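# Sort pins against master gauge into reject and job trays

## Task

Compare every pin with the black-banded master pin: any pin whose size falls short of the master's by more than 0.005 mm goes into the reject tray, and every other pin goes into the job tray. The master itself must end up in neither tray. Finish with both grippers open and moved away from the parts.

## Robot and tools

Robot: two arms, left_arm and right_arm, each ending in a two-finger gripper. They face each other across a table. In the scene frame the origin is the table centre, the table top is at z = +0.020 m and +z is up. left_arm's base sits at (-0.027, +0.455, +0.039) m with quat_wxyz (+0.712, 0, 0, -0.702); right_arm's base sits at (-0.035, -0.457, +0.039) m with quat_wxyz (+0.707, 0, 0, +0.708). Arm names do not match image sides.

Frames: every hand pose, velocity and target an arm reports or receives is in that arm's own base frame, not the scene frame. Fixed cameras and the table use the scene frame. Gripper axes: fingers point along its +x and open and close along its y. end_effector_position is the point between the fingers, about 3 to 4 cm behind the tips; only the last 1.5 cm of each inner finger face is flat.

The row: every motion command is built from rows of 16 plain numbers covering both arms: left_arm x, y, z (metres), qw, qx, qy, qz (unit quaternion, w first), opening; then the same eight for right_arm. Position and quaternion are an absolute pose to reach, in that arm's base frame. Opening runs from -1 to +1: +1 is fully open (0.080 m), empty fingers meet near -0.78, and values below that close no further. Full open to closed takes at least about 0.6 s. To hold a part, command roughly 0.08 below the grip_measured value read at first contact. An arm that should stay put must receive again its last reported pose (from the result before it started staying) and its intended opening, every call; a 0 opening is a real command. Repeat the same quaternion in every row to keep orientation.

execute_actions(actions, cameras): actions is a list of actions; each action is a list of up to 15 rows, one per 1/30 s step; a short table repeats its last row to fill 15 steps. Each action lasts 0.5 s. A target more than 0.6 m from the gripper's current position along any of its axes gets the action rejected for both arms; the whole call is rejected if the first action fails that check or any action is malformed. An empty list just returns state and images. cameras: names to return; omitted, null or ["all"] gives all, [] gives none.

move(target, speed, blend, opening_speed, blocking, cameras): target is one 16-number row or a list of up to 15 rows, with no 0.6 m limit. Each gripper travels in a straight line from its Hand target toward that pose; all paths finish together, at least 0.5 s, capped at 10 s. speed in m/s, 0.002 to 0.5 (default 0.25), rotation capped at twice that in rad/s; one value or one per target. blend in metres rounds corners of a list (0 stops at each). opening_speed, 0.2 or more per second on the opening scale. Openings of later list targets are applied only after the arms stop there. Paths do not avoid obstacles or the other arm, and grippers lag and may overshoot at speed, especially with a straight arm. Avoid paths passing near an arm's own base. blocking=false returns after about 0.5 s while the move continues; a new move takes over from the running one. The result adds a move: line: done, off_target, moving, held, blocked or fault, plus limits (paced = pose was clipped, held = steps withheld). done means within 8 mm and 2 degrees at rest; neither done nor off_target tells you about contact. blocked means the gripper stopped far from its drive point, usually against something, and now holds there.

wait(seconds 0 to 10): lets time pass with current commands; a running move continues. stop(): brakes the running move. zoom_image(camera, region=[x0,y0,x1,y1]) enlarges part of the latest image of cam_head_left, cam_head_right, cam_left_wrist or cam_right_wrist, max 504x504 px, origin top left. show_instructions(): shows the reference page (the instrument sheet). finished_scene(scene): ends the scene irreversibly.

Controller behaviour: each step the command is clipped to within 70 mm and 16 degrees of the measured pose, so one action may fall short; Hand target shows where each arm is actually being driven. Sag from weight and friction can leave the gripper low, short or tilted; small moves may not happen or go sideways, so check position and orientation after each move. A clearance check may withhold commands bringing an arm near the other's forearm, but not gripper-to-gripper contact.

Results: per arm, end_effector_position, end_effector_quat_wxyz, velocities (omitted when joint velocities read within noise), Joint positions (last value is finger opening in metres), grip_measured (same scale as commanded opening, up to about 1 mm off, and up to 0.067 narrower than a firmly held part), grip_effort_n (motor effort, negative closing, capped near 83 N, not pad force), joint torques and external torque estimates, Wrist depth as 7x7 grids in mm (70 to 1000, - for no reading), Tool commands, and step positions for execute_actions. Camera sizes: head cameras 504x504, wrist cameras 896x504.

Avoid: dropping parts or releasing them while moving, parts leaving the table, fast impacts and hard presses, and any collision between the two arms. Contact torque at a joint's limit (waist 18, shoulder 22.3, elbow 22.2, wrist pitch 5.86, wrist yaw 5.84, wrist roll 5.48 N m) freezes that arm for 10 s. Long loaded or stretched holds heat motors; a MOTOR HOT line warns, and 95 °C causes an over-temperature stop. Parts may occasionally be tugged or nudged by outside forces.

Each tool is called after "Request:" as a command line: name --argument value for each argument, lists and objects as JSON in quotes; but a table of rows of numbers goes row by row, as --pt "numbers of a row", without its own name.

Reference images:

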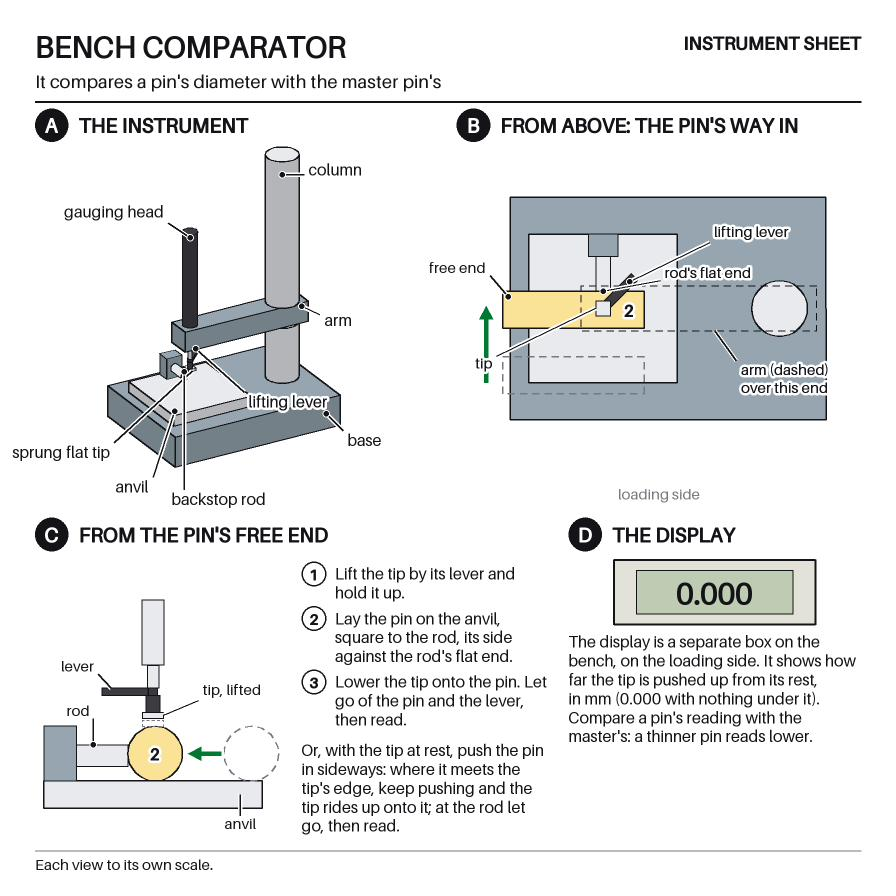

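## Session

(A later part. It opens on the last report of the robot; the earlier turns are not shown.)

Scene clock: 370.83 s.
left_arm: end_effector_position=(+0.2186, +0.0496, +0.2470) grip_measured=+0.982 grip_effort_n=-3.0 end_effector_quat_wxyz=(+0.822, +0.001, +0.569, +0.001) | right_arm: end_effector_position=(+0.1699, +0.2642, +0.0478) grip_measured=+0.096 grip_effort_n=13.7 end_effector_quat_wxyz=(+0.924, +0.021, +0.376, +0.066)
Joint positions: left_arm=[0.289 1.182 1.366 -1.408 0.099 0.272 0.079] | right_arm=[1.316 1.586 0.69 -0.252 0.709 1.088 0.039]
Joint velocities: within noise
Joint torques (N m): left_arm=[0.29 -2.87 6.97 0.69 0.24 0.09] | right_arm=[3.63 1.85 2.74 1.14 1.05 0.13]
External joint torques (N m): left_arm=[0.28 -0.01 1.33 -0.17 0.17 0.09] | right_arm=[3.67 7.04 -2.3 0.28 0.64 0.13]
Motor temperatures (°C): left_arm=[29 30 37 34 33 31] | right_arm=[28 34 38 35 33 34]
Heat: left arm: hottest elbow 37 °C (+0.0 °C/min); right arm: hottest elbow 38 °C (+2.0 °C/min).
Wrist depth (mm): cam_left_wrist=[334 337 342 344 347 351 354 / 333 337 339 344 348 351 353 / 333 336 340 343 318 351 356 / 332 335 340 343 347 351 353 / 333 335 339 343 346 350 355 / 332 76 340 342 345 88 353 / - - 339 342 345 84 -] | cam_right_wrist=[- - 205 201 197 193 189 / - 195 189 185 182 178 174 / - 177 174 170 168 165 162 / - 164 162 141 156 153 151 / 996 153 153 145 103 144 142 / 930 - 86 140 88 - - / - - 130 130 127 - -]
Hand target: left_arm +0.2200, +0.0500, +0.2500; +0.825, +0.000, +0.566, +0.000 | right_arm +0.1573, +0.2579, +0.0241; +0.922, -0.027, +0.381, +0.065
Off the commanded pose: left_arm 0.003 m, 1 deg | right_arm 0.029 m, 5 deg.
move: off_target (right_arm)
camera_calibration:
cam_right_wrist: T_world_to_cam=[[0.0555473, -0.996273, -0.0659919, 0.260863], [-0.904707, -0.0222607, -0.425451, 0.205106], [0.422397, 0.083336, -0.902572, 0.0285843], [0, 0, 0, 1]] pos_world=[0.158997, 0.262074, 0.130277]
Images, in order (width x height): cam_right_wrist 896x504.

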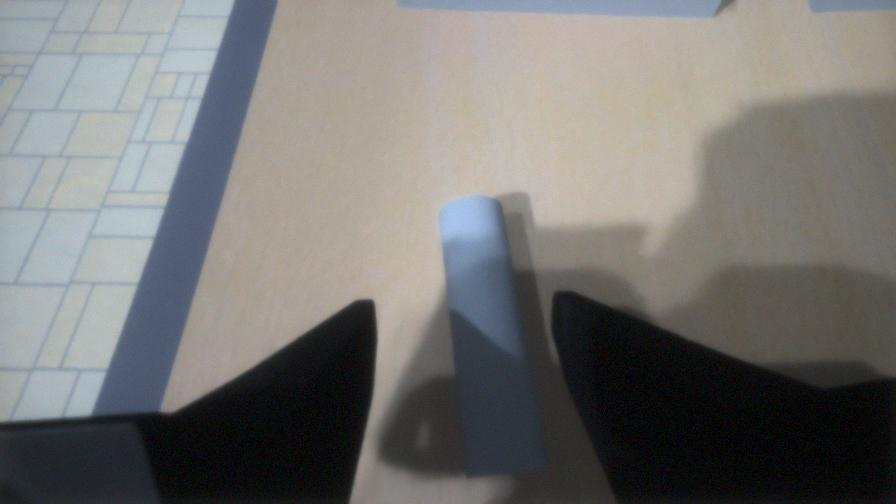

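Request:
move --pt "0.22 0.05 0.25 0.825 0 0.566 0 1 0.165 0.262 0.075 0.9217 -0.0267 0.3818 0.0645 0.1" --speed 0.1

Request:
zoom_image --camera "cam_head_left" --region '[300, 200, 504, 400]'

Request:
zoom_image --camera "cam_head_right" --region '[300, 200, 504, 400]'

Scene clock: 376.23 s.
left_arm: end_effector_position=(+0.2186, +0.0496, +0.2470) grip_measured=+0.982 grip_effort_n=-3.0 end_effector_quat_wxyz=(+0.822, +0.001, +0.569, +0.001) | right_arm: end_effector_position=(+0.1646, +0.2593, +0.0701) grip_measured=+0.096 grip_effort_n=14.2 end_effector_quat_wxyz=(+0.921, -0.032, +0.384, +0.061)
Joint positions: left_arm=[0.289 1.182 1.366 -1.408 0.099 0.272 0.079] | right_arm=[1.333 1.543 0.778 -0.47 0.717 1.064 0.039]
Joint velocities: within noise
Joint torques (N m): left_arm=[0.3 -2.87 6.97 0.68 0.24 0.1] | right_arm=[0.03 -7.27 6.72 0.58 0.42 -0.12]
External joint torques (N m): left_arm=[0.3 -0.06 1.3 -0.22 0.16 0.09] | right_arm=[0 -2.09 1.31 -0.2 0 -0.13]
Motor temperatures (°C): left_arm=[29 30 37 34 33 31] | right_arm=[28 34 37 35 34 34]
Heat: left arm: hottest elbow 37 °C (+0.0 °C/min); right arm: hottest elbow 37 °C (-1.0 °C/min).
Wrist depth (mm): cam_left_wrist=[333 337 341 345 346 351 353 / 334 337 341 345 349 350 354 / 333 337 341 344 318 352 355 / 332 335 340 343 347 351 352 / 332 335 340 342 346 350 354 / 331 76 340 342 345 88 355 / - - 339 343 346 84 -] | cam_right_wrist=[- 212 211 215 215 222 228 / - 193 197 201 205 210 214 / - 179 183 186 191 194 198 / 959 167 171 160 178 182 185 / 158 159 161 158 103 170 173 / 149 - 86 142 87 - - / - - 141 145 - - -]
Hand target: left_arm +0.2200, +0.0500, +0.2500; +0.825, +0.000, +0.566, +0.000 | right_arm +0.1650, +0.2619, +0.0749; +0.922, -0.027, +0.382, +0.064
Off the commanded pose: left_arm 0.003 m, 1 deg | right_arm 0.006 m, 1 deg.
move: done
camera_calibration:
cam_left_wrist: T_world_to_cam=[[-0.00395326, -0.999237, 0.0388556, 0.0470618], [-0.999714, 0.00303214, -0.0237366, 0.256555], [0.0236006, -0.0389383, -0.998963, 0.323277], [0, 0, 0, 1]] pos_world=[0.249038, 0.0588358, 0.327203]
cam_right_wrist: T_world_to_cam=[[0.0859698, -0.995674, 0.0352361, 0.245511], [-0.907564, -0.0928545, -0.409518, 0.227294], [0.411019, 0.00322718, -0.911621, 0.0747189], [0, 0, 0, 1]] pos_world=[0.154467, 0.265314, 0.152546]

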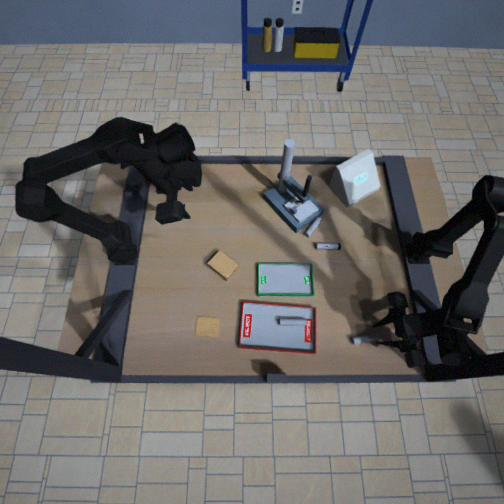

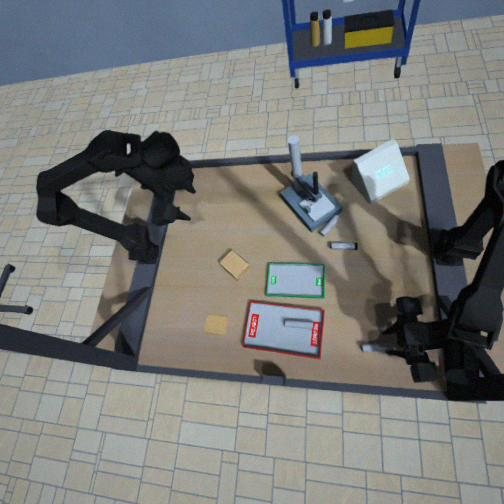

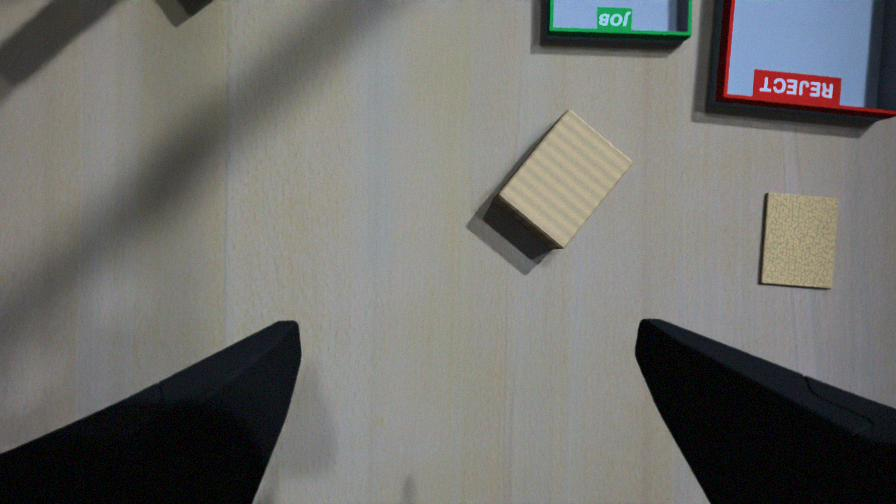

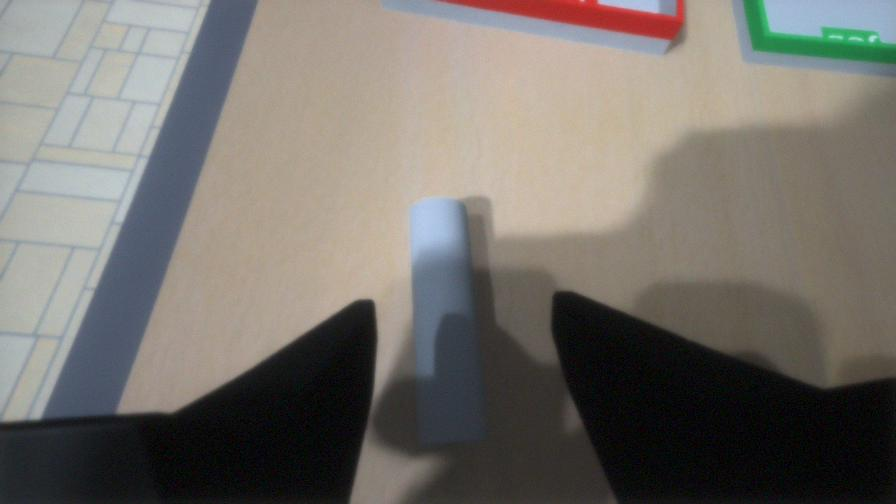

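Scaled by 2.471 from the camera's 504x504 image, which has a finer 720x720 frame.

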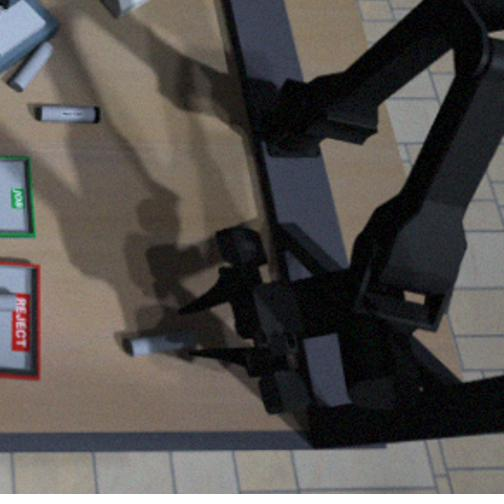

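Scaled by 2.471 from the camera's 504x504 image, which has a finer 720x720 frame.

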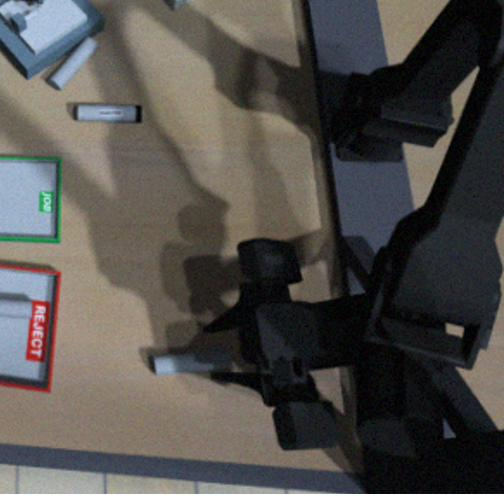

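Request:
move --pt "0.22 0.05 0.25 0.825 0 0.566 0 1 0.185 0.262 0.11 0.7642 -0.0449 0.6413 0.0535 0.1" --pt "0.22 0.05 0.25 0.825 0 0.566 0 1 0.193 0.266 0.060 0.7642 -0.0449 0.6413 0.0535 0.1" --cameras '["cam_right_wrist", "cam_head_right"]' --speed '[0.15, 0.08]'

Scene clock: 385.63 s.
left_arm: end_effector_position=(+0.2186, +0.0496, +0.2470) grip_measured=+0.982 grip_effort_n=-3.0 end_effector_quat_wxyz=(+0.822, +0.001, +0.569, +0.001) | right_arm: end_effector_position=(+0.1935, +0.2678, +0.0647) grip_measured=+0.096 grip_effort_n=14.2 end_effector_quat_wxyz=(+0.767, -0.041, +0.637, +0.056)
Joint positions: left_arm=[0.289 1.182 1.366 -1.408 0.099 0.272 0.079] | right_arm=[1.006 1.74 1.16 -0.864 0.135 0.86 0.039]
Joint velocities: within noise
Joint torques (N m): left_arm=[0.3 -2.87 6.98 0.68 0.24 0.1] | right_arm=[-0.22 -7.01 5.25 0.65 0.04 -0.14]
External joint torques (N m): left_arm=[0.3 0 1.33 -0.18 0.17 0.09] | right_arm=[-0.23 -0.31 -0.22 0.13 -0.08 -0.14]
Motor temperatures (°C): left_arm=[29 30 37 34 33 31] | right_arm=[28 35 37 35 34 34]
Heat: left arm: hottest elbow 37 °C (+0.0 °C/min); right arm: hottest elbow 37 °C (-2.0 °C/min).
Wrist depth (mm): cam_left_wrist=[334 338 340 344 346 351 354 / 334 337 342 344 348 351 355 / 333 335 339 344 318 352 356 / 332 335 340 344 347 349 353 / 332 335 339 342 347 353 354 / 331 76 339 342 345 88 353 / - - 338 342 345 84 -] | cam_right_wrist=[126 128 130 132 134 137 140 / 130 131 134 136 138 141 144 / 133 135 138 128 143 145 148 / 137 139 141 127 147 150 153 / 141 143 143 132 103 154 158 / 145 - 86 151 87 - - / - - 155 159 161 - -]
Hand target: left_arm +0.2200, +0.0500, +0.2500; +0.825, +0.000, +0.566, +0.000 | right_arm +0.1929, +0.2659, +0.0600; +0.764, -0.045, +0.641, +0.053
Off the commanded pose: left_arm 0.003 m, 1 deg | right_arm 0.005 m, 1 deg.
move: done
camera_calibration:
cam_right_wrist: T_world_to_cam=[[0.109392, -0.993271, 0.0380328, 0.246291], [-0.979879, -0.101333, 0.171954, 0.230788], [-0.166943, -0.0560779, -0.984371, 0.190262], [0, 0, 0, 1]] pos_world=[0.230965, 0.278689, 0.138236]
Images, in order (width x height): cam_head_right 504x504, cam_right_wrist 896x504.

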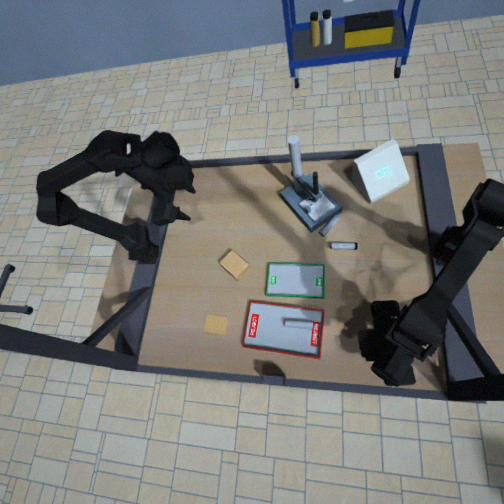

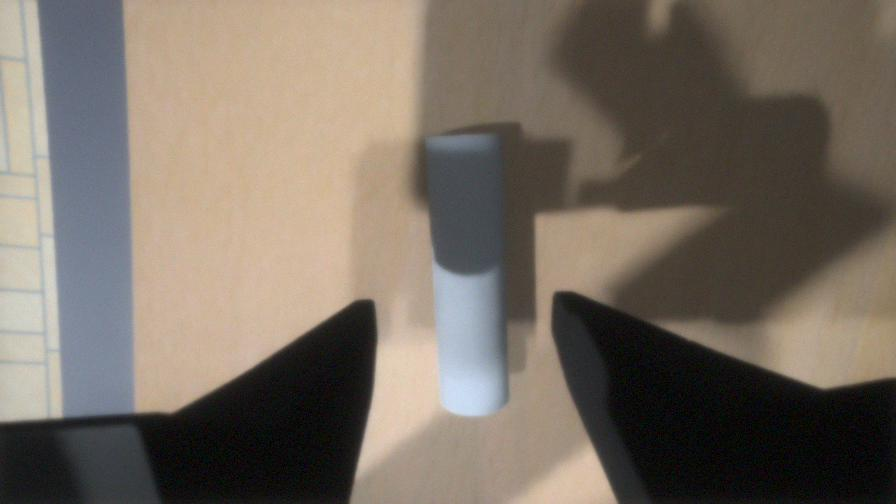

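Request:
move --pt "0.22 0.05 0.25 0.825 0 0.566 0 1 0.194 0.2655 0.024 0.7642 -0.0449 0.6413 0.0535 0.1" --cameras '["cam_right_wrist"]' --speed 0.06

Scene clock: 392.87 s.
left_arm: end_effector_position=(+0.2186, +0.0496, +0.2470) grip_measured=+0.982 grip_effort_n=-2.6 end_effector_quat_wxyz=(+0.822, +0.001, +0.569, +0.001) | right_arm: end_effector_position=(+0.1949, +0.2678, +0.0288) grip_measured=+0.096 grip_effort_n=14.2 end_effector_quat_wxyz=(+0.768, -0.040, +0.637, +0.056)
Joint positions: left_arm=[0.289 1.182 1.366 -1.408 0.099 0.272 0.079] | right_arm=[1.002 1.797 1.075 -0.72 0.134 0.856 0.039]
Joint velocities: within noise
Joint torques (N m): left_arm=[0.3 -2.86 6.97 0.68 0.24 0.1] | right_arm=[-0.22 -7.08 4.94 0.64 0.04 -0.13]
External joint torques (N m): left_arm=[0.29 0.04 1.26 -0.21 0.17 0.1] | right_arm=[-0.24 -0.21 -0.21 0.14 -0.07 -0.13]
Motor temperatures (°C): left_arm=[29 30 37 34 33 31] | right_arm=[28 35 37 34 33 34]
Heat: left arm: hottest elbow 37 °C (+0.0 °C/min); right arm: hottest elbow 37 °C (-2.0 °C/min).
Wrist depth (mm): cam_left_wrist=[334 336 341 344 347 352 354 / 333 336 340 345 347 351 353 / 333 337 340 344 318 351 355 / 333 335 340 343 347 352 352 / 332 335 340 343 347 352 354 / 330 76 339 343 346 88 353 / - - 338 342 345 84 -] | cam_right_wrist=[95 96 97 99 100 102 104 / 97 98 100 101 104 106 107 / 100 101 103 103 107 109 111 / 103 104 106 96 110 112 114 / 106 107 107 92 93 114 118 / 109 - 76 99 94 - - / - - 116 102 120 - -]
Hand target: left_arm +0.2200, +0.0500, +0.2500; +0.825, +0.000, +0.566, +0.000 | right_arm +0.1940, +0.2654, +0.0241; +0.764, -0.045, +0.641, +0.053
Off the commanded pose: left_arm 0.003 m, 1 deg | right_arm 0.005 m, 1 deg.
move: done
camera_calibration:
cam_right_wrist: T_world_to_cam=[[0.108987, -0.993334, 0.037535, 0.247579], [-0.97999, -0.101043, 0.171493, 0.238295], [-0.166557, -0.0554744, -0.98447, 0.154891], [0, 0, 0, 1]] pos_world=[0.232342, 0.278599, 0.102327]
Images, in order (width x height): cam_right_wrist 896x504.

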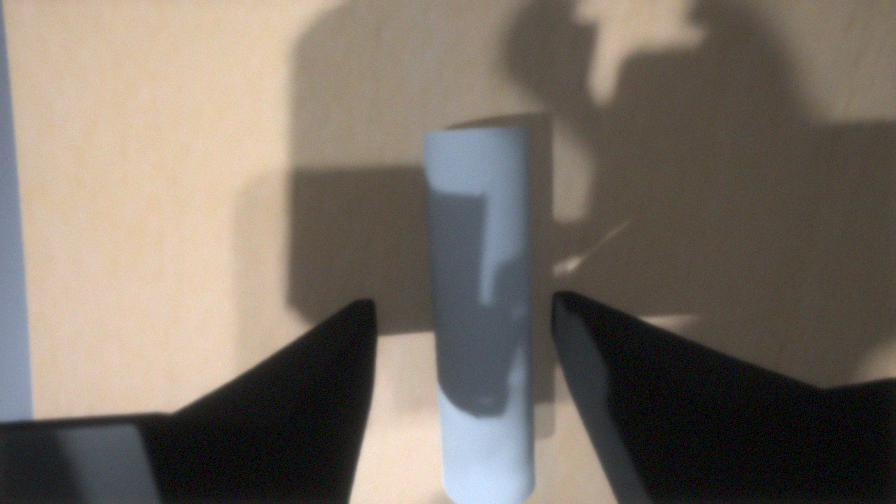

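Request:
move --pt "0.22 0.05 0.25 0.825 0 0.566 0 1 0.194 0.2620 0.024 0.7642 -0.0449 0.6413 0.0535 0.1" --pt "0.22 0.05 0.25 0.825 0 0.566 0 1 0.194 0.2620 0.0155 0.7642 -0.0449 0.6413 0.0535 0.1" --cameras '["cam_right_wrist"]' --speed 0.04

Scene clock: 397.33 s.
left_arm: end_effector_position=(+0.2186, +0.0496, +0.2470) grip_measured=+0.982 grip_effort_n=-3.0 end_effector_quat_wxyz=(+0.822, +0.001, +0.569, +0.001) | right_arm: end_effector_position=(+0.1947, +0.2666, +0.0253) grip_measured=+0.097 grip_effort_n=13.7 end_effector_quat_wxyz=(+0.768, -0.039, +0.636, +0.061)
Joint positions: left_arm=[0.289 1.182 1.366 -1.408 0.099 0.272 0.079] | right_arm=[0.999 1.794 1.054 -0.693 0.131 0.849 0.039]
Joint velocities: within noise
Joint torques (N m): left_arm=[0.3 -2.86 6.97 0.68 0.24 0.09] | right_arm=[-0.46 -5.87 3.96 1.31 0.15 -0.08]
External joint torques (N m): left_arm=[0.29 -0.04 1.33 -0.2 0.17 0.09] | right_arm=[-0.5 1.02 -1.23 0.78 0.04 -0.08]
Motor temperatures (°C): left_arm=[29 30 37 34 33 31] | right_arm=[28 35 37 34 33 34]
Heat: left arm: hottest elbow 37 °C (+0.0 °C/min); right arm: hottest elbow 37 °C (-3.0 °C/min).
Wrist depth (mm): cam_left_wrist=[334 337 341 345 348 350 353 / 333 336 340 343 348 351 353 / 334 337 340 344 318 351 356 / 333 336 339 343 347 351 352 / 333 336 339 342 347 350 353 / 331 76 338 342 346 88 354 / - - 339 342 346 84 -] | cam_right_wrist=[95 96 97 98 100 101 103 / 97 98 100 101 103 104 106 / 100 101 102 103 105 107 109 / 103 104 105 95 108 110 112 / 106 107 107 92 93 112 115 / 108 109 75 97 93 - - / - - 115 100 118 - -]
Hand target: left_arm +0.2200, +0.0500, +0.2500; +0.825, +0.000, +0.566, +0.000 | right_arm +0.1939, +0.2618, +0.0157; +0.764, -0.045, +0.641, +0.053
Off the commanded pose: left_arm 0.003 m, 1 deg | right_arm 0.011 m, 1 deg.
move: off_target (right_arm)
camera_calibration:
cam_right_wrist: T_world_to_cam=[[0.113835, -0.993063, 0.0294632, 0.245728], [-0.979824, -0.107315, 0.168607, 0.240238], [-0.164275, -0.0480621, -0.985243, 0.148945], [0, 0, 0, 1]] pos_world=[0.231886, 0.276963, 0.0990013]
Images, in order (width x height): cam_right_wrist 896x504.

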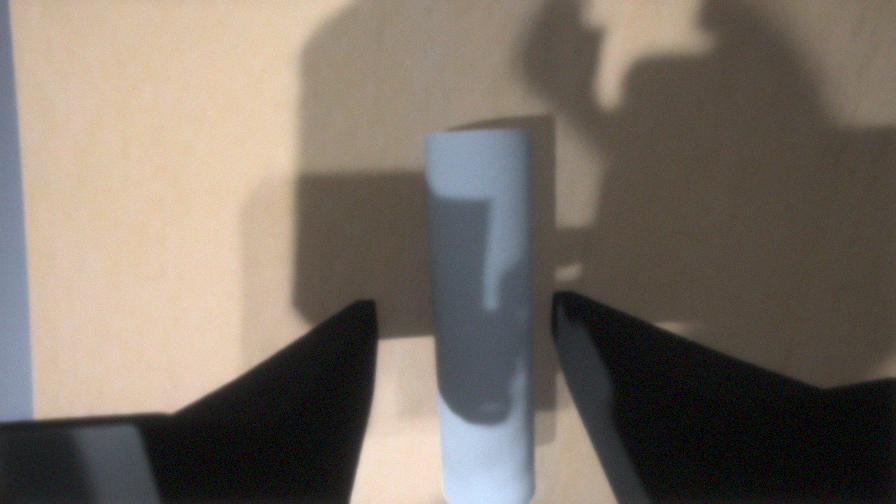

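Request:
move --pt "0.22 0.05 0.25 0.825 0 0.566 0 1 0.194 0.2655 0.034 0.7642 -0.0449 0.6413 0.0535 0.1" --pt "0.22 0.05 0.25 0.825 0 0.566 0 1 0.194 0.2600 0.030 0.7642 -0.0449 0.6413 0.0535 0.1" --pt "0.22 0.05 0.25 0.825 0 0.566 0 1 0.194 0.2600 0.0235 0.7642 -0.0449 0.6413 0.0535 0.1" --cameras '["cam_right_wrist"]' --speed 0.05

Scene clock: 401.63 s.
left_arm: end_effector_position=(+0.2186, +0.0496, +0.2470) grip_measured=+0.982 grip_effort_n=-2.6 end_effector_quat_wxyz=(+0.822, +0.001, +0.569, +0.001) | right_arm: end_effector_position=(+0.1939, +0.2621, +0.0269) grip_measured=+0.097 grip_effort_n=13.7 end_effector_quat_wxyz=(+0.765, -0.044, +0.641, +0.055)
Joint positions: left_arm=[0.289 1.182 1.366 -1.408 0.099 0.272 0.079] | right_arm=[0.994 1.789 1.058 -0.72 0.13 0.846 0.039]
Joint velocities: within noise
Joint torques (N m): left_arm=[0.3 -2.86 6.98 0.69 0.24 0.09] | right_arm=[-0.28 -7.74 4.52 1.06 0.15 -0.09]
External joint torques (N m): left_arm=[0.3 0.01 1.3 -0.19 0.17 0.09] | right_arm=[-0.25 -0.86 -0.7 0.55 0.03 -0.1]
Motor temperatures (°C): left_arm=[29 30 37 34 33 31] | right_arm=[28 35 37 34 33 34]
Heat: left arm: hottest elbow 37 °C (+0.0 °C/min); right arm: hottest elbow 37 °C (-3.0 °C/min).
Wrist depth (mm): cam_left_wrist=[334 338 341 345 347 352 353 / 334 337 340 343 348 352 355 / 334 336 341 343 318 352 355 / 332 336 340 344 347 350 353 / 333 335 339 343 347 350 354 / 332 76 339 343 346 88 353 / - - 338 343 347 84 -] | cam_right_wrist=[94 95 96 98 100 101 104 / 96 97 99 100 103 105 107 / 99 100 102 - 106 108 110 / 102 103 105 89 109 112 114 / 105 106 107 91 104 114 118 / 108 - 76 95 94 - - / - - 115 97 121 - -]
Hand target: left_arm +0.2200, +0.0500, +0.2500; +0.825, +0.000, +0.566, +0.000 | right_arm +0.1939, +0.2599, +0.0235; +0.764, -0.045, +0.641, +0.053
Off the commanded pose: left_arm 0.003 m, 1 deg | right_arm 0.004 m, 0 deg.
move: done
camera_calibration:
cam_right_wrist: T_world_to_cam=[[0.111604, -0.992805, 0.0433863, 0.241357], [-0.978309, -0.102098, 0.180245, 0.23676], [-0.174519, -0.0625613, -0.982664, 0.155912], [0, 0, 0, 1]] pos_world=[0.231898, 0.273548, 0.100063]
Images, in order (width x height): cam_right_wrist 896x504.

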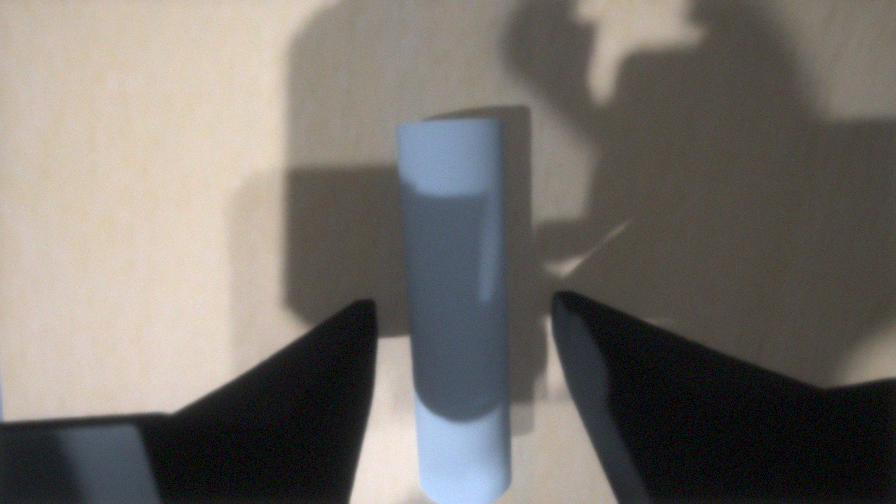

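Request:
move --pt "0.22 0.05 0.25 0.825 0 0.566 0 1 0.194 0.2605 0.0235 0.7642 -0.0449 0.6413 0.0535 -0.48" --pt "0.22 0.05 0.25 0.825 0 0.566 0 1 0.194 0.2600 0.09 0.7642 -0.0449 0.6413 0.0535 -0.48" --pt "0.22 0.05 0.25 0.825 0 0.566 0 1 0.255 0.100 0.08 0.7660 0 0.6428 0 -0.48" --pt "0.22 0.05 0.25 0.825 0 0.566 0 1 0.255 0.100 0.033 0.7660 0 0.6428 0 -0.48" --cameras '["cam_right_wrist"]' --speed '[0.05, 0.1, 0.2, 0.1]' --blend '[0, 0.02, 0.01, 0]' --opening_speed 0.8

Scene clock: 410.37 s.
left_arm: end_effector_position=(+0.2186, +0.0496, +0.2470) grip_measured=+0.982 grip_effort_n=-2.6 end_effector_quat_wxyz=(+0.822, +0.001, +0.569, +0.001) | right_arm: end_effector_position=(+0.2551, +0.1005, +0.0344) grip_measured=-0.386 grip_effort_n=-83.5 end_effector_quat_wxyz=(+0.767, +0.000, +0.642, -0.001)
Joint positions: left_arm=[0.289 1.182 1.366 -1.408 0.099 0.272 0.079] | right_arm=[0.415 1.555 0.828 -0.681 0.072 0.41 0.018]
Joint velocities: within noise
Joint torques (N m): left_arm=[0.3 -2.86 6.97 0.69 0.24 0.09] | right_arm=[-0.21 -5.8 5.47 0.76 0 -0.13]
External joint torques (N m): left_arm=[0.29 -0.03 1.29 -0.21 0.17 0.09] | right_arm=[-0.24 -0.66 0.26 0.18 -0.06 -0.13]
Motor temperatures (°C): left_arm=[29 30 37 34 33 31] | right_arm=[28 36 36 34 33 34]
Heat: left arm: hottest elbow 37 °C (+0.0 °C/min); right arm: hottest shoulder 36 °C (+0.0 °C/min).
Wrist depth (mm): cam_left_wrist=[335 337 340 345 346 350 353 / 333 337 340 344 348 351 353 / 334 337 340 344 317 352 356 / 333 336 340 344 346 351 352 / 333 334 339 343 346 351 355 / 332 76 339 342 345 88 353 / - - 337 342 346 84 -] | cam_right_wrist=[- 102 103 104 106 108 110 / 104 105 106 108 110 111 113 / 107 108 110 109 113 115 117 / 110 111 113 89 117 120 121 / 113 115 116 90 104 123 126 / 116 118 - 93 86 - - / - - - 97 - - -]
Hand target: left_arm +0.2200, +0.0500, +0.2500; +0.825, +0.000, +0.566, +0.000 | right_arm +0.2550, +0.1000, +0.0330; +0.766, +0.000, +0.643, +0.000
Off the commanded pose: left_arm 0.003 m, 1 deg | right_arm 0.001 m, 0 deg.
move: done
camera_calibration:
cam_right_wrist: T_world_to_cam=[[-0.0299179, -0.998414, 0.0476862, 0.110269], [-0.983097, 0.0380129, 0.179097, 0.265939], [-0.180626, -0.0415219, -0.982675, 0.163301], [0, 0, 0, 1]] pos_world=[0.29424, 0.106766, 0.107584]
Images, in order (width x height): cam_right_wrist 896x504.

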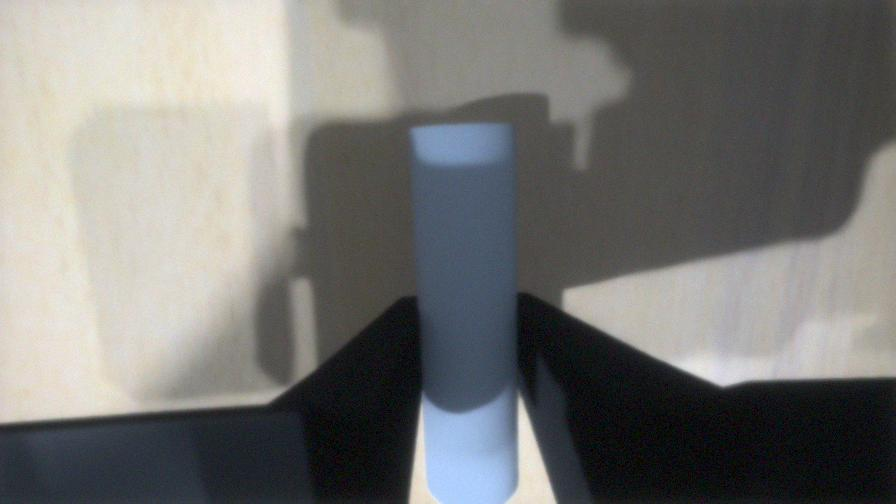

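Request:
move --pt "0.22 0.05 0.25 0.825 0 0.566 0 1 0.255 0.100 0.0262 0.7660 0 0.6428 0 -0.48" --pt "0.22 0.05 0.25 0.825 0 0.566 0 1 0.255 0.100 0.0262 0.7660 0 0.6428 0 -0.1" --pt "0.22 0.05 0.25 0.825 0 0.566 0 1 0.250 0.100 0.08 0.7660 0 0.6428 0 0.0" --pt "0.22 0.05 0.25 0.825 0 0.566 0 1 0.205 0.100 0.07 0.9239 0 0.3827 0 0.1" --pt "0.22 0.05 0.25 0.825 0 0.566 0 1 0.2175 0.101 0.035 0.9239 0 0.3827 0 0.1" --cameras '["cam_right_wrist"]' --speed '[0.03, 0.05, 0.1, 0.15, 0.08]' --blend '[0, 0, 0.01, 0.01, 0]' --opening_speed 0.8

Scene clock: 426.67 s.
left_arm: end_effector_position=(+0.2186, +0.0496, +0.2470) grip_measured=+0.982 grip_effort_n=-3.0 end_effector_quat_wxyz=(+0.822, +0.001, +0.569, +0.001) | right_arm: end_effector_position=(+0.2188, +0.1026, +0.0382) grip_measured=+0.096 grip_effort_n=14.7 end_effector_quat_wxyz=(+0.925, +0.004, +0.379, +0.001)
Joint positions: left_arm=[0.289 1.182 1.366 -1.408 0.099 0.272 0.079] | right_arm=[0.74 1.106 0.27 -0.089 0.498 0.575 0.039]
Joint velocities: within noise
Joint torques (N m): left_arm=[0.29 -2.87 6.97 0.69 0.24 0.1] | right_arm=[-0.22 -2.23 5.26 1.25 0.19 -0.13]
External joint torques (N m): left_arm=[0.3 -0.07 1.37 -0.18 0.17 0.1] | right_arm=[-0.21 -0.01 -0.28 0.07 -0.07 -0.13]
Motor temperatures (°C): left_arm=[29 30 38 35 33 31] | right_arm=[28 35 36 34 33 34]
Heat: left arm: hottest elbow 38 °C (+1.0 °C/min); right arm: hottest elbow 36 °C (-2.0 °C/min).
Wrist depth (mm): cam_left_wrist=[333 337 340 345 348 351 353 / 333 337 340 345 347 351 354 / 333 336 340 344 319 352 354 / 332 336 340 343 347 351 353 / 333 334 339 343 346 351 355 / 332 76 338 343 346 88 353 / - - 339 342 346 84 -] | cam_right_wrist=[159 162 173 168 171 180 181 / 157 159 161 162 165 167 151 / 147 148 150 135 153 154 151 / 138 139 140 128 142 144 144 / 129 131 133 114 103 135 137 / 124 - 86 122 86 - - / - - 115 118 118 - -]
Hand target: left_arm +0.2200, +0.0500, +0.2500; +0.825, +0.000, +0.566, +0.000 | right_arm +0.2175, +0.1009, +0.0351; +0.924, +0.000, +0.383, +0.000
Off the commanded pose: left_arm 0.003 m, 1 deg | right_arm 0.004 m, 1 deg.
move: done; blend cut to 0 m at target 3, 0 m at target 4
camera_calibration:
cam_right_wrist: T_world_to_cam=[[-0.0523475, -0.998518, 0.0148826, 0.117259], [-0.905979, 0.0412166, -0.421312, 0.235274], [0.420075, -0.0355379, -0.906793, 0.0256478], [0, 0, 0, 1]] pos_world=[0.208517, 0.108299, 0.120636]
Images, in order (width x height): cam_right_wrist 896x504.

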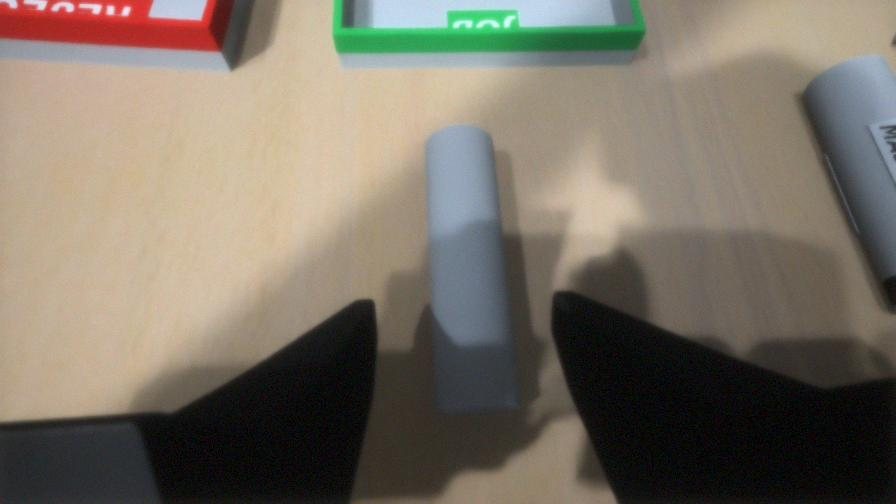

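Request:
move --pt "0.22 0.05 0.25 0.825 0 0.566 0 1 0.2172 0.1007 0.0165 0.9239 0 0.3827 0 0.1" --pt "0.22 0.05 0.25 0.825 0 0.566 0 1 0.2172 0.1007 0.0165 0.9239 0 0.3827 0 -0.48" --cameras '["cam_right_wrist"]' --speed 0.05 --opening_speed 0.8

Scene clock: 432.37 s.
left_arm: end_effector_position=(+0.2186, +0.0496, +0.2470) grip_measured=+0.982 grip_effort_n=-2.6 end_effector_quat_wxyz=(+0.822, +0.001, +0.569, +0.001) | right_arm: end_effector_position=(+0.2188, +0.1025, +0.0195) grip_measured=-0.385 grip_effort_n=-83.5 end_effector_quat_wxyz=(+0.925, +0.004, +0.379, +0.001)
Joint positions: left_arm=[0.289 1.182 1.366 -1.408 0.099 0.272 0.079] | right_arm=[0.74 1.2 0.218 0.058 0.498 0.575 0.018]
Joint velocities: within noise
Joint torques (N m): left_arm=[0.3 -2.86 6.98 0.68 0.24 0.09] | right_arm=[-0.19 -2.41 4.87 1.21 0.19 -0.12]
External joint torques (N m): left_arm=[0.28 -0.12 1.42 -0.18 0.17 0.09] | right_arm=[-0.21 -0.03 -0.2 0.03 -0.06 -0.12]
Motor temperatures (°C): left_arm=[29 30 38 35 33 31] | right_arm=[28 35 37 35 33 34]
Heat: left arm: hottest elbow 38 °C (+1.0 °C/min); right arm: hottest elbow 37 °C (+0.0 °C/min).
Wrist depth (mm): cam_left_wrist=[335 337 341 345 347 351 354 / 332 336 340 344 347 351 353 / 333 335 340 344 318 352 355 / 332 336 340 342 347 351 353 / 332 335 339 343 346 350 355 / 331 76 338 343 346 88 353 / - - 338 343 346 84 -] | cam_right_wrist=[145 146 149 149 151 154 155 / 136 137 138 118 141 143 143 / 127 127 129 109 131 133 134 / 120 119 120 102 123 124 125 / 112 112 114 94 114 117 117 / 106 107 - 105 86 - - / - - - 102 89 - -]
Hand target: left_arm +0.2200, +0.0500, +0.2500; +0.825, +0.000, +0.566, +0.000 | right_arm +0.2172, +0.1007, +0.0166; +0.924, +0.000, +0.383, +0.000
Off the commanded pose: left_arm 0.003 m, 1 deg | right_arm 0.004 m, 1 deg.
move: done
camera_calibration:
cam_right_wrist: T_world_to_cam=[[-0.0522371, -0.998531, 0.0143969, 0.117411], [-0.905832, 0.0413087, -0.421619, 0.227293], [0.420405, -0.0350653, -0.906659, 0.00856453], [0, 0, 0, 1]] pos_world=[0.208422, 0.108149, 0.101906]
Images, in order (width x height): cam_right_wrist 896x504.

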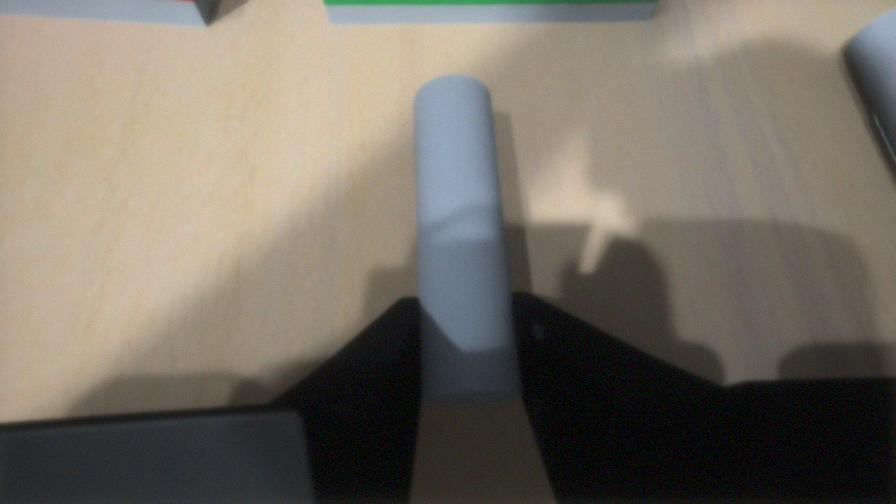

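Request:
move --pt "0.22 0.05 0.25 0.825 0 0.566 0 1 0.215 0.10 0.09 0.9239 0 0.3827 0 -0.48" --pt "0.22 0.05 0.25 0.825 0 0.566 0 1 0.255 -0.06 0.12 0.8278 0.1710 0.3522 -0.4019 -0.48" --pt "0.22 0.05 0.25 0.825 0 0.566 0 1 0.3080 -0.1320 0.095 0.8278 0.1710 0.3522 -0.4019 -0.48" --pt "0.22 0.05 0.25 0.825 0 0.566 0 1 0.3090 -0.1312 0.057 0.8278 0.1710 0.3522 -0.4019 -0.48" --cameras '["cam_right_wrist"]' --speed '[0.12, 0.22, 0.2, 0.06]' --blend '[0.01, 0.03, 0.005, 0]'

Scene clock: 440.43 s.
left_arm: end_effector_position=(+0.2186, +0.0496, +0.2470) grip_measured=+0.982 grip_effort_n=-2.6 end_effector_quat_wxyz=(+0.822, +0.001, +0.569, +0.001) | right_arm: end_effector_position=(+0.3117, -0.1316, +0.0636) grip_measured=-0.385 grip_effort_n=-83.5 end_effector_quat_wxyz=(+0.831, +0.174, +0.343, -0.402)
Joint positions: left_arm=[0.289 1.182 1.366 -1.408 0.099 0.272 0.079] | right_arm=[-0.198 1.498 0.658 -0.08 0.468 0.553 0.018]
Joint velocities: within noise
Joint torques (N m): left_arm=[0.3 -2.86 6.98 0.69 0.24 0.1] | right_arm=[-0.08 -4.62 5.11 1.23 0.21 -0.09]
External joint torques (N m): left_arm=[0.32 -0.04 1.34 -0.2 0.17 0.09] | right_arm=[-0.08 0.44 -0.51 0.01 -0.04 -0.1]
Motor temperatures (°C): left_arm=[29 30 38 35 33 31] | right_arm=[28 34 37 35 33 34]
Heat: left arm: hottest elbow 38 °C (+1.0 °C/min); right arm: hottest elbow 37 °C (+0.0 °C/min).
Wrist depth (mm): cam_left_wrist=[333 337 341 344 347 351 354 / 333 337 341 343 347 350 355 / 333 337 340 343 318 350 356 / 333 336 340 344 347 351 353 / 332 336 340 343 346 352 355 / 331 76 339 343 345 88 355 / - - 339 341 345 84 -] | cam_right_wrist=[195 - - 163 202 207 207 / 182 - 75 117 187 191 193 / 171 107 125 108 173 179 168 / 161 122 120 101 136 167 160 / 152 114 113 94 126 157 155 / - 117 - 95 86 - - / - - - 121 - - -]
Hand target: left_arm +0.2200, +0.0500, +0.2500; +0.825, +0.000, +0.566, +0.000 | right_arm +0.3089, -0.1312, +0.0571; +0.828, +0.171, +0.352, -0.402
Off the commanded pose: left_arm 0.003 m, 1 deg | right_arm 0.007 m, 1 deg.
move: done
camera_calibration:
cam_right_wrist: T_world_to_cam=[[-0.816981, -0.576584, 0.00968631, 0.18206], [-0.529174, 0.742919, -0.409935, 0.313857], [0.229165, -0.340035, -0.912063, 0.0210678], [0, 0, 0, 1]] pos_world=[0.309996, -0.121033, 0.146112]
Images, in order (width x height): cam_right_wrist 896x504.

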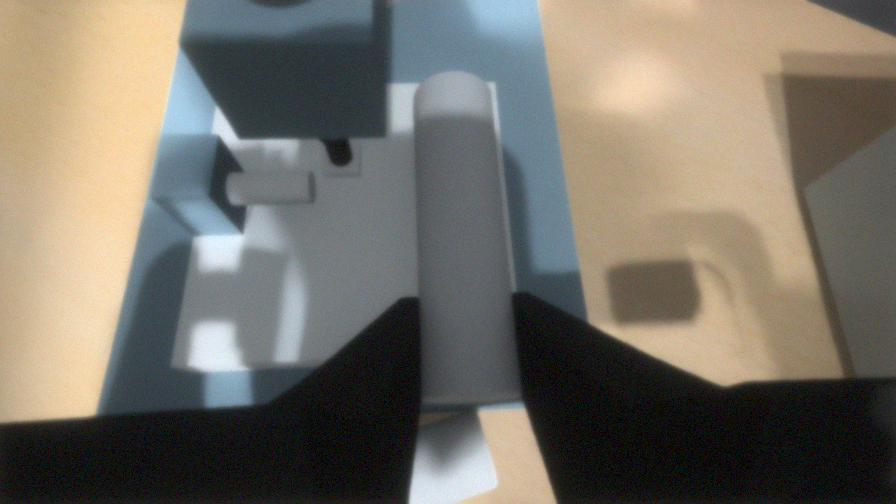

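Request:
move --pt "0.22 0.05 0.25 0.825 0 0.566 0 1 0.3090 -0.1312 0.0585 0.8278 0.1710 0.3522 -0.4019 -0.48" --pt "0.22 0.05 0.25 0.825 0 0.566 0 1 0.3290 -0.1178 0.0595 0.8278 0.1710 0.3522 -0.4019 -0.48" --pt "0.22 0.05 0.25 0.825 0 0.566 0 1 0.3388 -0.1102 0.0595 0.8278 0.1710 0.3522 -0.4019 -0.48" --cameras '["cam_right_wrist"]' --speed 0.04 --blend '[0.001, 0.002, 0]'

Scene clock: 445.13 s.
left_arm: end_effector_position=(+0.2186, +0.0496, +0.2470) grip_measured=+0.982 grip_effort_n=-3.0 end_effector_quat_wxyz=(+0.822, +0.001, +0.569, +0.001) | right_arm: end_effector_position=(+0.3344, -0.1158, +0.0635) grip_measured=-0.385 grip_effort_n=-83.5 end_effector_quat_wxyz=(+0.826, +0.169, +0.345, -0.412)
Joint positions: left_arm=[0.289 1.182 1.366 -1.408 0.099 0.272 0.079] | right_arm=[-0.114 1.591 0.757 -0.138 0.537 0.637 0.018]
Joint velocities: within noise
Joint torques (N m): left_arm=[0.3 -2.86 6.98 0.68 0.24 0.1] | right_arm=[0.97 -4.7 6.85 1.01 -0.27 0.09]
External joint torques (N m): left_arm=[0.3 -0.05 1.32 -0.21 0.17 0.09] | right_arm=[1.03 0.96 1.34 -0.13 -0.57 0.09]
Motor temperatures (°C): left_arm=[29 30 38 35 33 31] | right_arm=[28 34 37 36 33 34]
Heat: left arm: hottest elbow 38 °C (+1.0 °C/min); right arm: hottest elbow 37 °C (+0.0 °C/min).
Wrist depth (mm): cam_left_wrist=[335 336 341 345 347 352 353 / 332 337 341 344 347 351 354 / 335 336 340 343 318 352 355 / 333 335 340 343 348 349 352 / 331 335 340 341 346 351 354 / 331 76 339 342 346 88 354 / - - 338 343 347 84 -] | cam_right_wrist=[193 196 159 - 205 211 214 / 180 181 143 - 153 196 198 / 168 169 113 111 133 182 184 / 158 158 119 101 125 169 171 / 149 149 114 94 95 157 162 / - 144 - 95 87 - - / - - - 119 - - -]
Hand target: left_arm +0.2200, +0.0500, +0.2500; +0.825, +0.000, +0.566, +0.000 | right_arm +0.3386, -0.1101, +0.0596; +0.828, +0.171, +0.352, -0.402
Off the commanded pose: left_arm 0.003 m, 1 deg | right_arm 0.008 m, 1 deg.
move: done; blend cut to 0.0007 m at target 1
camera_calibration:
cam_right_wrist: T_world_to_cam=[[-0.826248, -0.562642, 0.027369, 0.213285], [-0.522353, 0.747086, -0.411107, 0.312363], [0.210859, -0.353973, -0.911176, 0.0255891], [0, 0, 0, 1]] pos_world=[0.333994, -0.104301, 0.145893]
Images, in order (width x height): cam_right_wrist 896x504.

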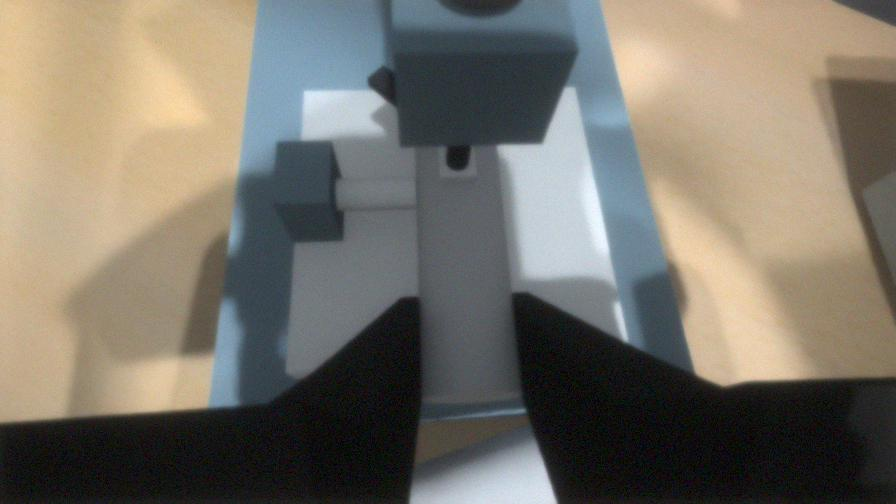

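Request:
move --pt "0.22 0.05 0.25 0.825 0 0.566 0 1 0.3385 -0.1106 0.0585 0.8278 0.1710 0.3522 -0.4019 0.0" --pt "0.22 0.05 0.25 0.825 0 0.566 0 1 0.3163 -0.0834 0.095 0.8278 0.1710 0.3522 -0.4019 0.0" --pt "0.22 0.05 0.25 0.825 0 0.566 0 1 0.21 -0.11 0.17 0.8278 0.1710 0.3522 -0.4019 0.0" --cameras '["cam_right_wrist"]' --speed '[0.04, 0.08, 0.25]' --blend '[0, 0.015, 0]' --opening_speed 0.6

Request:
zoom_image --camera "cam_right_wrist" --region '[640, 160, 800, 270]'

Scene clock: 453.33 s.
left_arm: end_effector_position=(+0.2186, +0.0496, +0.2470) grip_measured=+0.982 grip_effort_n=-2.6 end_effector_quat_wxyz=(+0.822, +0.001, +0.569, +0.001) | right_arm: end_effector_position=(+0.2092, -0.1096, +0.1646) grip_measured=-0.004 grip_effort_n=14.2 end_effector_quat_wxyz=(+0.825, +0.169, +0.359, -0.403)
Joint positions: left_arm=[0.289 1.182 1.366 -1.408 0.099 0.272 0.079] | right_arm=[-0.188 0.913 0.741 -0.787 0.474 0.561 0.035]
Joint velocities: within noise
Joint torques (N m): left_arm=[0.29 -2.86 6.98 0.69 0.24 0.09] | right_arm=[-0.22 -3.33 8.18 0.93 0.18 -0.14]
External joint torques (N m): left_arm=[0.29 -0.12 1.42 -0.18 0.17 0.09] | right_arm=[-0.23 -1.57 1.8 -0.23 -0.06 -0.14]
Motor temperatures (°C): left_arm=[29 30 38 35 33 31] | right_arm=[28 34 39 35 33 34]
Heat: left arm: hottest elbow 38 °C (+1.0 °C/min); right arm: hottest elbow 39 °C (+2.0 °C/min).
Wrist depth (mm): cam_left_wrist=[334 337 341 345 348 351 353 / 333 336 341 343 348 350 354 / 333 337 339 343 318 353 354 / 333 336 339 342 347 351 352 / 332 335 340 342 346 350 354 / 332 76 339 342 345 88 352 / - - 339 342 345 84 -] | cam_right_wrist=[313 186 284 332 327 195 199 / 296 201 264 311 205 196 197 / 279 232 247 291 214 209 209 / 262 236 244 274 225 222 225 / 248 245 97 259 93 235 263 / 238 - - 245 82 - - / - - - 232 - - -]
Hand target: left_arm +0.2200, +0.0500, +0.2500; +0.825, +0.000, +0.566, +0.000 | right_arm +0.2100, -0.1101, +0.1700; +0.828, +0.171, +0.352, -0.402
Off the commanded pose: left_arm 0.003 m, 1 deg | right_arm 0.005 m, 1 deg.
move: done
camera_calibration:
cam_right_wrist: T_world_to_cam=[[-0.816061, -0.576946, 0.0343153, 0.105782], [-0.543146, 0.745248, -0.386778, 0.28411], [0.197577, -0.334273, -0.921534, 0.152927], [0, 0, 0, 1]] pos_world=[0.210423, -0.0995827, 0.247185]
Images, in order (width x height): cam_right_wrist 896x504.

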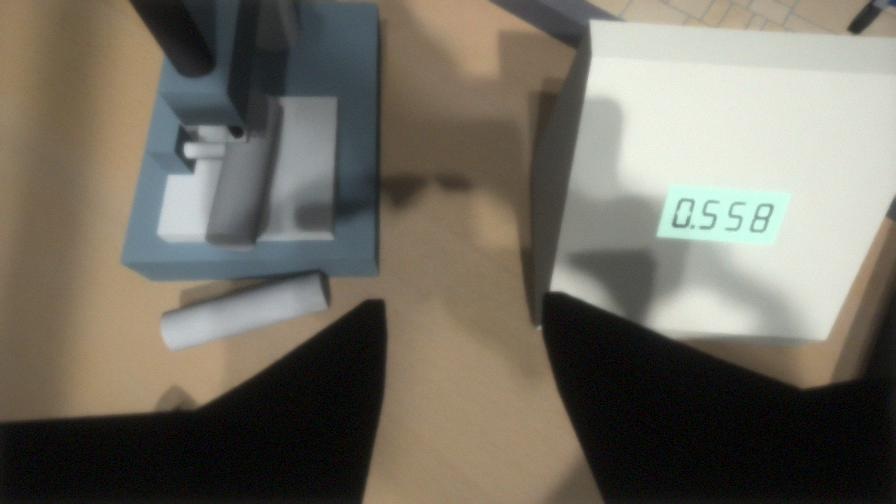

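Scaled by 3.150 from the camera's 896x504 image, which has a finer 1280x720 frame.

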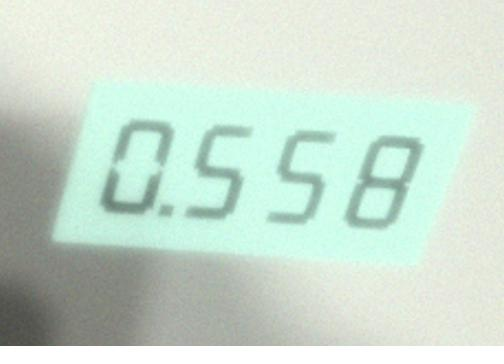

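Request:
move --pt "0.22 0.05 0.25 0.825 0 0.566 0 1 0.3130 -0.0920 0.090 0.8278 0.1710 0.3522 -0.4019 0.05" --pt "0.22 0.05 0.25 0.825 0 0.566 0 1 0.3350 -0.1210 0.0568 0.8278 0.1710 0.3522 -0.4019 0.05" --cameras '["cam_right_wrist"]' --speed '[0.25, 0.08]' --blend '[0.003, 0]'

Scene clock: 462.30 s.
left_arm: end_effector_position=(+0.2186, +0.0496, +0.2470) grip_measured=+0.982 grip_effort_n=-3.0 end_effector_quat_wxyz=(+0.822, +0.001, +0.569, +0.001) | right_arm: end_effector_position=(+0.3346, -0.1203, +0.0615) grip_measured=+0.046 grip_effort_n=14.7 end_effector_quat_wxyz=(+0.830, +0.172, +0.345, -0.402)
Joint positions: left_arm=[0.289 1.182 1.366 -1.408 0.099 0.272 0.079] | right_arm=[-0.139 1.588 0.742 -0.103 0.504 0.605 0.037]
Joint velocities: within noise
Joint torques (N m): left_arm=[0.29 -2.87 6.97 0.68 0.24 0.1] | right_arm=[-0.33 -4.81 6.33 1.06 0.07 -0.15]
External joint torques (N m): left_arm=[0.3 -0.04 1.34 -0.19 0.17 0.1] | right_arm=[-0.33 0.79 0.84 -0.1 -0.19 -0.15]
Motor temperatures (°C): left_arm=[29 30 38 35 33 31] | right_arm=[28 33 41 35 33 34]
Heat: left arm: hottest elbow 38 °C (+1.0 °C/min); right arm: hottest elbow 41 °C (+5.1 °C/min).
Wrist depth (mm): cam_left_wrist=[333 336 340 345 348 351 353 / 332 337 341 344 348 352 353 / 332 336 340 343 318 351 355 / 333 336 340 343 346 351 353 / 332 335 340 343 347 351 354 / 332 76 337 341 346 88 352 / - - 338 341 345 84 -] | cam_right_wrist=[192 194 156 - 164 204 206 / 178 180 142 - 148 189 191 / 168 169 109 106 129 177 179 / 158 157 117 99 121 164 167 / 149 148 111 93 103 154 157 / 142 - 82 89 91 - - / - - 82 124 119 - -]
Hand target: left_arm +0.2200, +0.0500, +0.2500; +0.825, +0.000, +0.566, +0.000 | right_arm +0.3349, -0.1210, +0.0568; +0.828, +0.171, +0.352, -0.402
Off the commanded pose: left_arm 0.003 m, 1 deg | right_arm 0.005 m, 1 deg.
move: done
camera_calibration:
cam_right_wrist: T_world_to_cam=[[-0.817241, -0.576111, 0.0146088, 0.20714], [-0.530894, 0.742752, -0.408009, 0.317201], [0.224208, -0.341197, -0.912861, 0.0193501], [0, 0, 0, 1]] pos_world=[0.333345, -0.109664, 0.144059]
Images, in order (width x height): cam_right_wrist 896x504.

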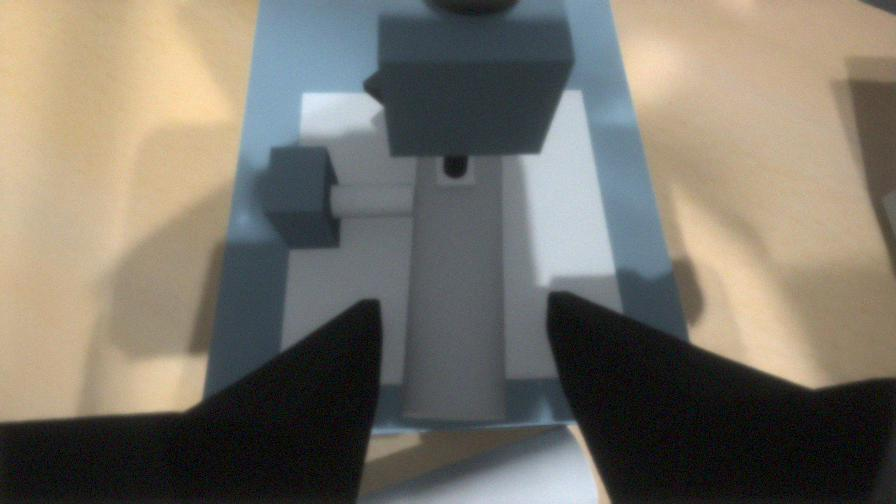

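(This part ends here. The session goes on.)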